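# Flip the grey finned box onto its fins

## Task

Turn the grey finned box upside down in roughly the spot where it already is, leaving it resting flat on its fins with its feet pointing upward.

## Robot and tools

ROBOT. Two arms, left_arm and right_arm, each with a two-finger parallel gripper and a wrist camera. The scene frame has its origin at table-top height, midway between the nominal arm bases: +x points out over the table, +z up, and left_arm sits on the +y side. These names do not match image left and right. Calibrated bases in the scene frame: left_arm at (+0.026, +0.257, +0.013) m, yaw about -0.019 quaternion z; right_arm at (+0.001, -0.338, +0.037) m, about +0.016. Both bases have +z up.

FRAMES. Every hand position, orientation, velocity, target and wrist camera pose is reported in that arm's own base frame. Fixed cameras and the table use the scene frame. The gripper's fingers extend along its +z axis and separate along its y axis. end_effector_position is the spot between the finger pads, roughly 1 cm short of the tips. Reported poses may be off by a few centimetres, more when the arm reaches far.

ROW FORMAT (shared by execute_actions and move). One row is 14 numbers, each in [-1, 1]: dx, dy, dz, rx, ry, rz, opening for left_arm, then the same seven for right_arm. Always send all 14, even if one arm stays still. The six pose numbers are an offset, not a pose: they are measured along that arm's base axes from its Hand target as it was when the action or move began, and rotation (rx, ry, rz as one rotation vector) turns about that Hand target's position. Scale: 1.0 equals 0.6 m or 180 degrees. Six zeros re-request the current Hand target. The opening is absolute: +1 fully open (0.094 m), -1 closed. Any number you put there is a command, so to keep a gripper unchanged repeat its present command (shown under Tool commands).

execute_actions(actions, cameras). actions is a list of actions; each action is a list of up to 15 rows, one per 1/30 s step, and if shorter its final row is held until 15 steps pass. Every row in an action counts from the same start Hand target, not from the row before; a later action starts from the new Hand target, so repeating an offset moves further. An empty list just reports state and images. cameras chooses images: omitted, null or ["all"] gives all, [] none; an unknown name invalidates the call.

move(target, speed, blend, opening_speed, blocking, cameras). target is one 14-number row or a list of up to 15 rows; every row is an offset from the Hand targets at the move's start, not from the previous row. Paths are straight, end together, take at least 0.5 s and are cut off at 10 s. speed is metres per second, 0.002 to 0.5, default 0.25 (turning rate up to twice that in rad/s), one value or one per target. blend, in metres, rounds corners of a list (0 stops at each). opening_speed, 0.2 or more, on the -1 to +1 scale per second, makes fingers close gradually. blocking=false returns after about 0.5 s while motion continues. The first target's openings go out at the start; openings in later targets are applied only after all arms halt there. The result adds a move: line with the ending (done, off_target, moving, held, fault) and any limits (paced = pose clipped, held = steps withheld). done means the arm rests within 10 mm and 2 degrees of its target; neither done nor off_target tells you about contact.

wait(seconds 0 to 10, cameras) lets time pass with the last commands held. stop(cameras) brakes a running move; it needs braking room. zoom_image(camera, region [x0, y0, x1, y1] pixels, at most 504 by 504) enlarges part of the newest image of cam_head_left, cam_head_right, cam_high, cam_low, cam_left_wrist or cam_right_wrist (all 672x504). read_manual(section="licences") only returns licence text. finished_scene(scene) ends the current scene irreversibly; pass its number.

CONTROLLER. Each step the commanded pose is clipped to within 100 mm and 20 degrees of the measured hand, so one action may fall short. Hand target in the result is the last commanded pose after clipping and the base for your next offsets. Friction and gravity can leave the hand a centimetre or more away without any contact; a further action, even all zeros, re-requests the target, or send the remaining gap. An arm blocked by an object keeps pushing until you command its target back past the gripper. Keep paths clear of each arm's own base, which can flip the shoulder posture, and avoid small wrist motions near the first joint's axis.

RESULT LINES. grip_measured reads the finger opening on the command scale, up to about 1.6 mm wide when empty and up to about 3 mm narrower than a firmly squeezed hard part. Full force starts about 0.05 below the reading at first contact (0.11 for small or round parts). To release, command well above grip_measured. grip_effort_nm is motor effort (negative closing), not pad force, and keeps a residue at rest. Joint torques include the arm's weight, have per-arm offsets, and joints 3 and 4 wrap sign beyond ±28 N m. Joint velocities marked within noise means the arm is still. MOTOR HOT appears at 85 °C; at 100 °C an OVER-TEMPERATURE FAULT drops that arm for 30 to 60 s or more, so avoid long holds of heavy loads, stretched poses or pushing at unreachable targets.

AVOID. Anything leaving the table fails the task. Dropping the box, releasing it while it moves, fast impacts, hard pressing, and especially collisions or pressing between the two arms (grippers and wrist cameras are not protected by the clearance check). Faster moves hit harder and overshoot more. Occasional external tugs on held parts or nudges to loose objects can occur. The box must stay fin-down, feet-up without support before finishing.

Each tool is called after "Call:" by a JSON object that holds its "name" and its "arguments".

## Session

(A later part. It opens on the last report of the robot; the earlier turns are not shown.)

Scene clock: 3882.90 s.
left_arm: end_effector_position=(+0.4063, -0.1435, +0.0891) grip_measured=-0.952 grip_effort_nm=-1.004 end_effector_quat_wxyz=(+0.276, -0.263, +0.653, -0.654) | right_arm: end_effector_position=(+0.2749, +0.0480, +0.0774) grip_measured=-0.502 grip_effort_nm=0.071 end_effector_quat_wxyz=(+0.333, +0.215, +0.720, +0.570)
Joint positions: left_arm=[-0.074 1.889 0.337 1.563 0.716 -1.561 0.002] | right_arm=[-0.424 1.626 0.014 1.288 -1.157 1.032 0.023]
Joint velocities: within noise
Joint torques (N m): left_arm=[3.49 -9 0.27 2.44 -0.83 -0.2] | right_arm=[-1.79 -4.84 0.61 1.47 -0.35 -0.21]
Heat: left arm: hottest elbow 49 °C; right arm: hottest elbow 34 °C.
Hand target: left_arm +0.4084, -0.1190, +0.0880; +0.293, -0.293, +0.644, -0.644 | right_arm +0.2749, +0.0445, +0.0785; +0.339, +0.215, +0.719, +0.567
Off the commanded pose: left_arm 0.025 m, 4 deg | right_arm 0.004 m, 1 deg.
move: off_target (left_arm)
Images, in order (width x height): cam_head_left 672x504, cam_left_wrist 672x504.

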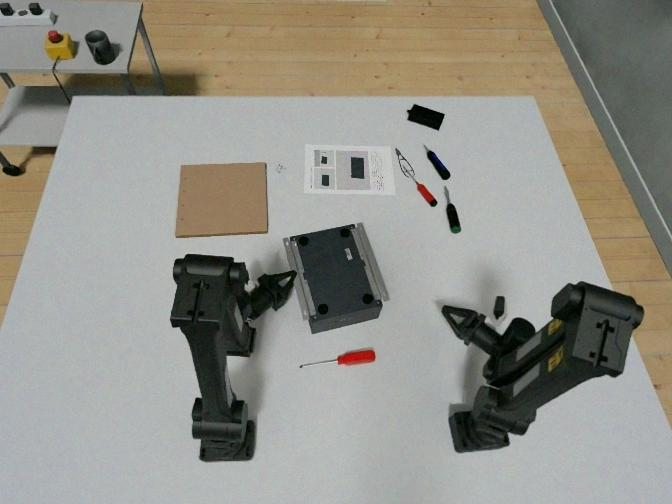

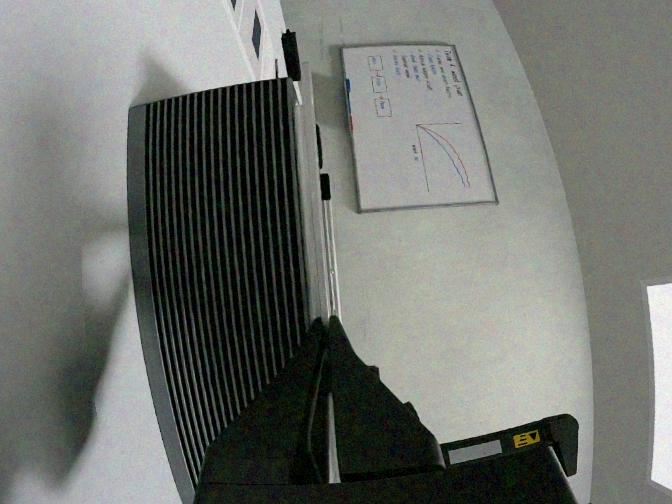

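Call:
{"name": "move", "arguments": {"target": [-0.003,-0.035,0.0,0,0,-0.02,-1,0,0,0,0,0,0,-0.5], "speed": 0.05, "cameras": []}}

Call:
{"name": "move", "arguments": {"target": [0,0,0.0,0,0,0,-0.5,0,0,0,0,0,0,-0.5], "opening_speed": 0.4, "cameras": ["cam_left_wrist", "cam_head_left"]}}

Scene clock: 3901.07 s.
left_arm: end_effector_position=(+0.4061, -0.1440, +0.0892) grip_measured=-0.952 grip_effort_nm=-1.013 end_effector_quat_wxyz=(+0.275, -0.261, +0.654, -0.655) | right_arm: end_effector_position=(+0.2749, +0.0480, +0.0774) grip_measured=-0.502 grip_effort_nm=0.081 end_effector_quat_wxyz=(+0.333, +0.215, +0.720, +0.570)
Joint positions: left_arm=[-0.074 1.889 0.337 1.563 0.719 -1.561 0.002] | right_arm=[-0.424 1.626 0.014 1.288 -1.157 1.032 0.023]
Joint velocities: within noise
Joint torques (N m): left_arm=[0.03 -9 1.55 1.76 -0.11 -0.21] | right_arm=[-1.32 -4.48 0.58 1.54 -0.36 -0.21]
Heat: left arm: hottest elbow 47 °C; right arm: hottest elbow 34 °C.
Hand target: left_arm +0.4065, -0.1400, +0.0879; +0.272, -0.272, +0.653, -0.653 | right_arm +0.2749, +0.0445, +0.0785; +0.339, +0.215, +0.719, +0.567
Off the commanded pose: left_arm 0.004 m, 1 deg | right_arm 0.004 m, 1 deg.
move: done
No camera images: "cameras" was empty.

Scene clock: 3902.63 s.
left_arm: end_effector_position=(+0.4062, -0.1437, +0.0886) grip_measured=-0.504 grip_effort_nm=0.154 end_effector_quat_wxyz=(+0.275, -0.263, +0.654, -0.654) | right_arm: end_effector_position=(+0.2749, +0.0480, +0.0774) grip_measured=-0.502 grip_effort_nm=0.071 end_effector_quat_wxyz=(+0.333, +0.215, +0.720, +0.570)
Joint positions: left_arm=[-0.074 1.889 0.337 1.56 0.717 -1.561 0.023] | right_arm=[-0.424 1.626 0.014 1.288 -1.157 1.032 0.023]
Joint velocities: within noise
Joint torques (N m): left_arm=[-0.15 -9 1.55 1.87 -0.05 -0.19] | right_arm=[-2.08 -5.13 0.35 1.39 -0.34 -0.18]
Heat: left arm: hottest elbow 47 °C; right arm: hottest elbow 34 °C.
Hand target: left_arm +0.4065, -0.1400, +0.0880; +0.273, -0.272, +0.653, -0.653 | right_arm +0.2749, +0.0445, +0.0785; +0.339, +0.215, +0.719, +0.567
Off the commanded pose: left_arm 0.004 m, 1 deg | right_arm 0.004 m, 1 deg.
move: done
Images, in order (width x height): cam_head_left 672x504, cam_left_wrist 672x504.

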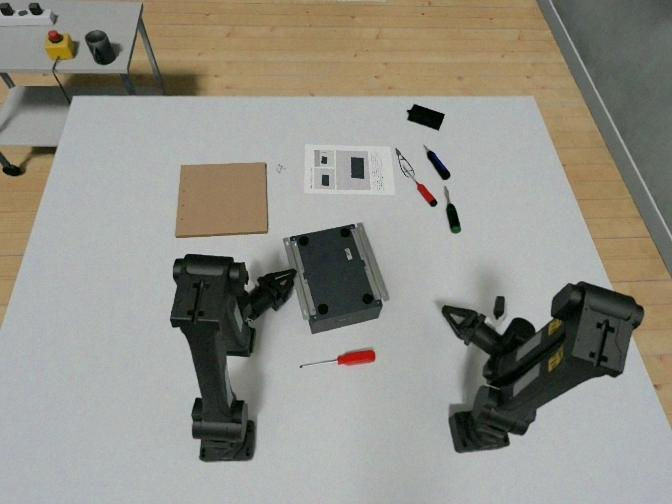

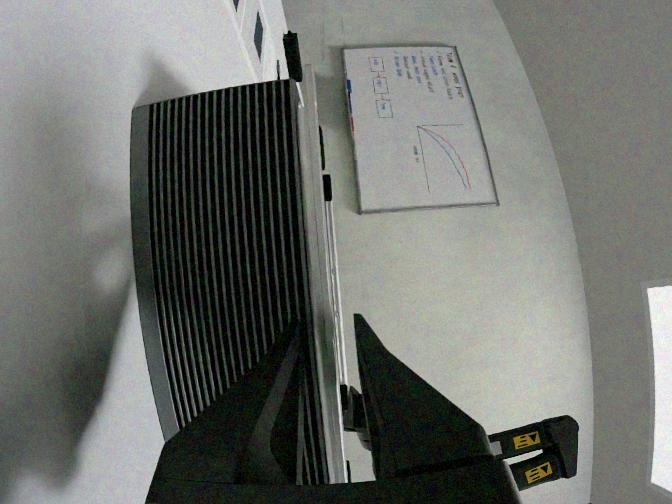

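Now retreat the left gripper away from the flange.

Call:
{"name": "move", "arguments": {"target": [[-0.04,0.09,0,0,0,0,-0.5,0,0,0,0,0,0,-0.5],[-0.04,0.17,0.05,0,0,0,-0.5,0,0,0,0,0,0,-0.5],[-0.02,0.25,0.15,0,0,0,-0.5,0,0,0,0,0,0,-0.5]], "speed": 0.1, "blend": 0.02, "cameras": ["cam_head_left", "cam_head_right", "cam_low", "cam_high"]}}

Call:
{"name": "zoom_image", "arguments": {"camera": "cam_head_left", "region": [230, 190, 430, 340]}}

Call:
{"name": "zoom_image", "arguments": {"camera": "cam_low", "region": [210, 190, 410, 330]}}

Scene clock: 3911.30 s.
left_arm: end_effector_position=(+0.3867, +0.0027, +0.1658) grip_measured=-0.503 grip_effort_nm=0.159 end_effector_quat_wxyz=(+0.254, -0.286, +0.651, -0.656) | right_arm: end_effector_position=(+0.2749, +0.0480, +0.0774) grip_measured=-0.502 grip_effort_nm=0.071 end_effector_quat_wxyz=(+0.333, +0.215, +0.720, +0.570)
Joint positions: left_arm=[0.44 1.474 0.353 1.09 1.227 -1.586 0.023] | right_arm=[-0.424 1.626 0.014 1.288 -1.157 1.032 0.023]
Joint velocities: within noise
Joint torques (N m): left_arm=[-0.03 -7.53 7.15 1.69 0.21 0.09] | right_arm=[-1.85 -4.01 0.5 1.57 -0.39 -0.18]
Heat: left arm: hottest elbow 47 °C; right arm: hottest elbow 34 °C.
Hand target: left_arm +0.3945, +0.0099, +0.1779; +0.272, -0.272, +0.653, -0.653 | right_arm +0.2749, +0.0445, +0.0785; +0.339, +0.215, +0.719, +0.567
Off the commanded pose: left_arm 0.016 m, 3 deg | right_arm 0.004 m, 1 deg.
move: off_target (left_arm)
Images, in order (width x height): cam_head_left 672x504, cam_head_right 672x504, cam_high 672x504, cam_low 672x504.

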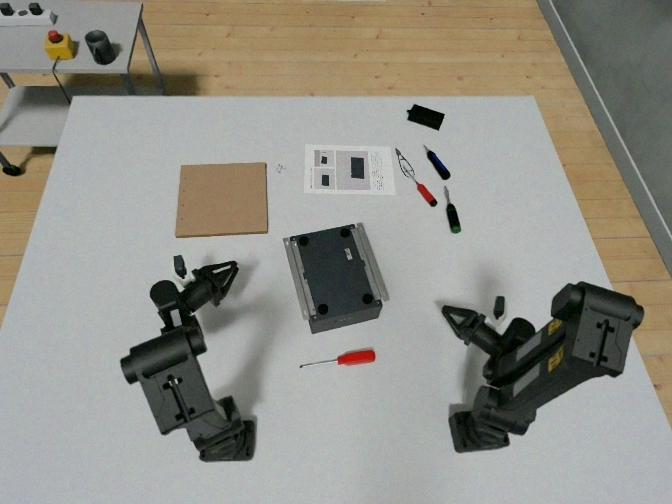

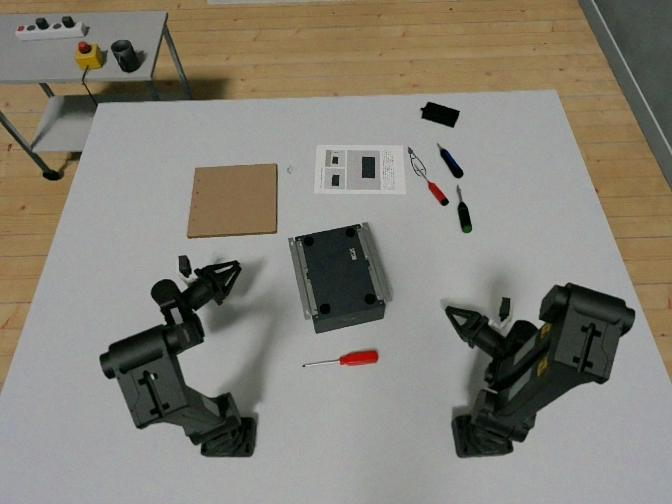

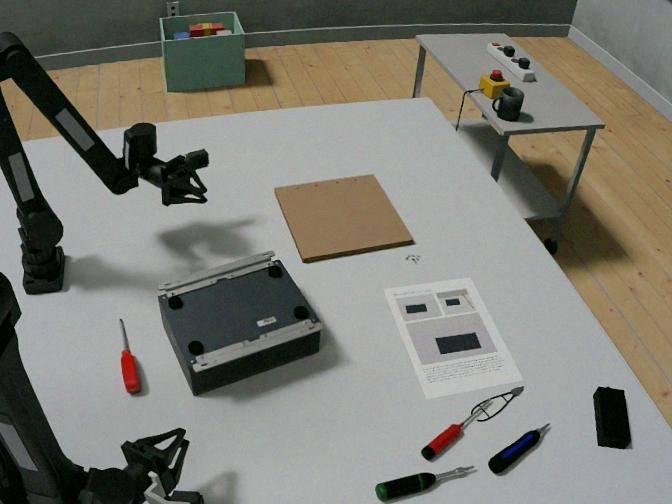

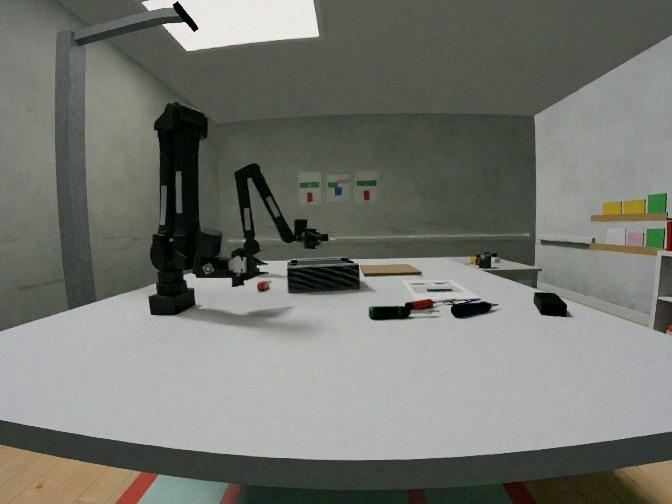

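Scaled by 2.520.

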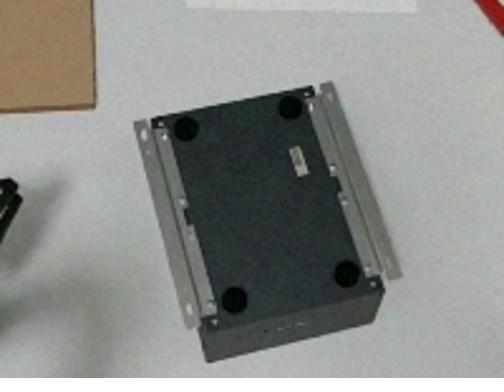

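Scaled by 2.520.

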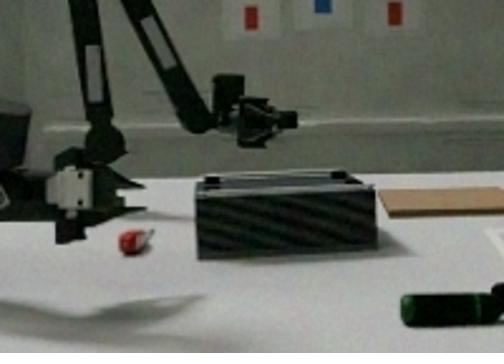

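Call:
{"name": "finished_scene", "arguments": {"scene": 1}}

The scene is finished: the task was done.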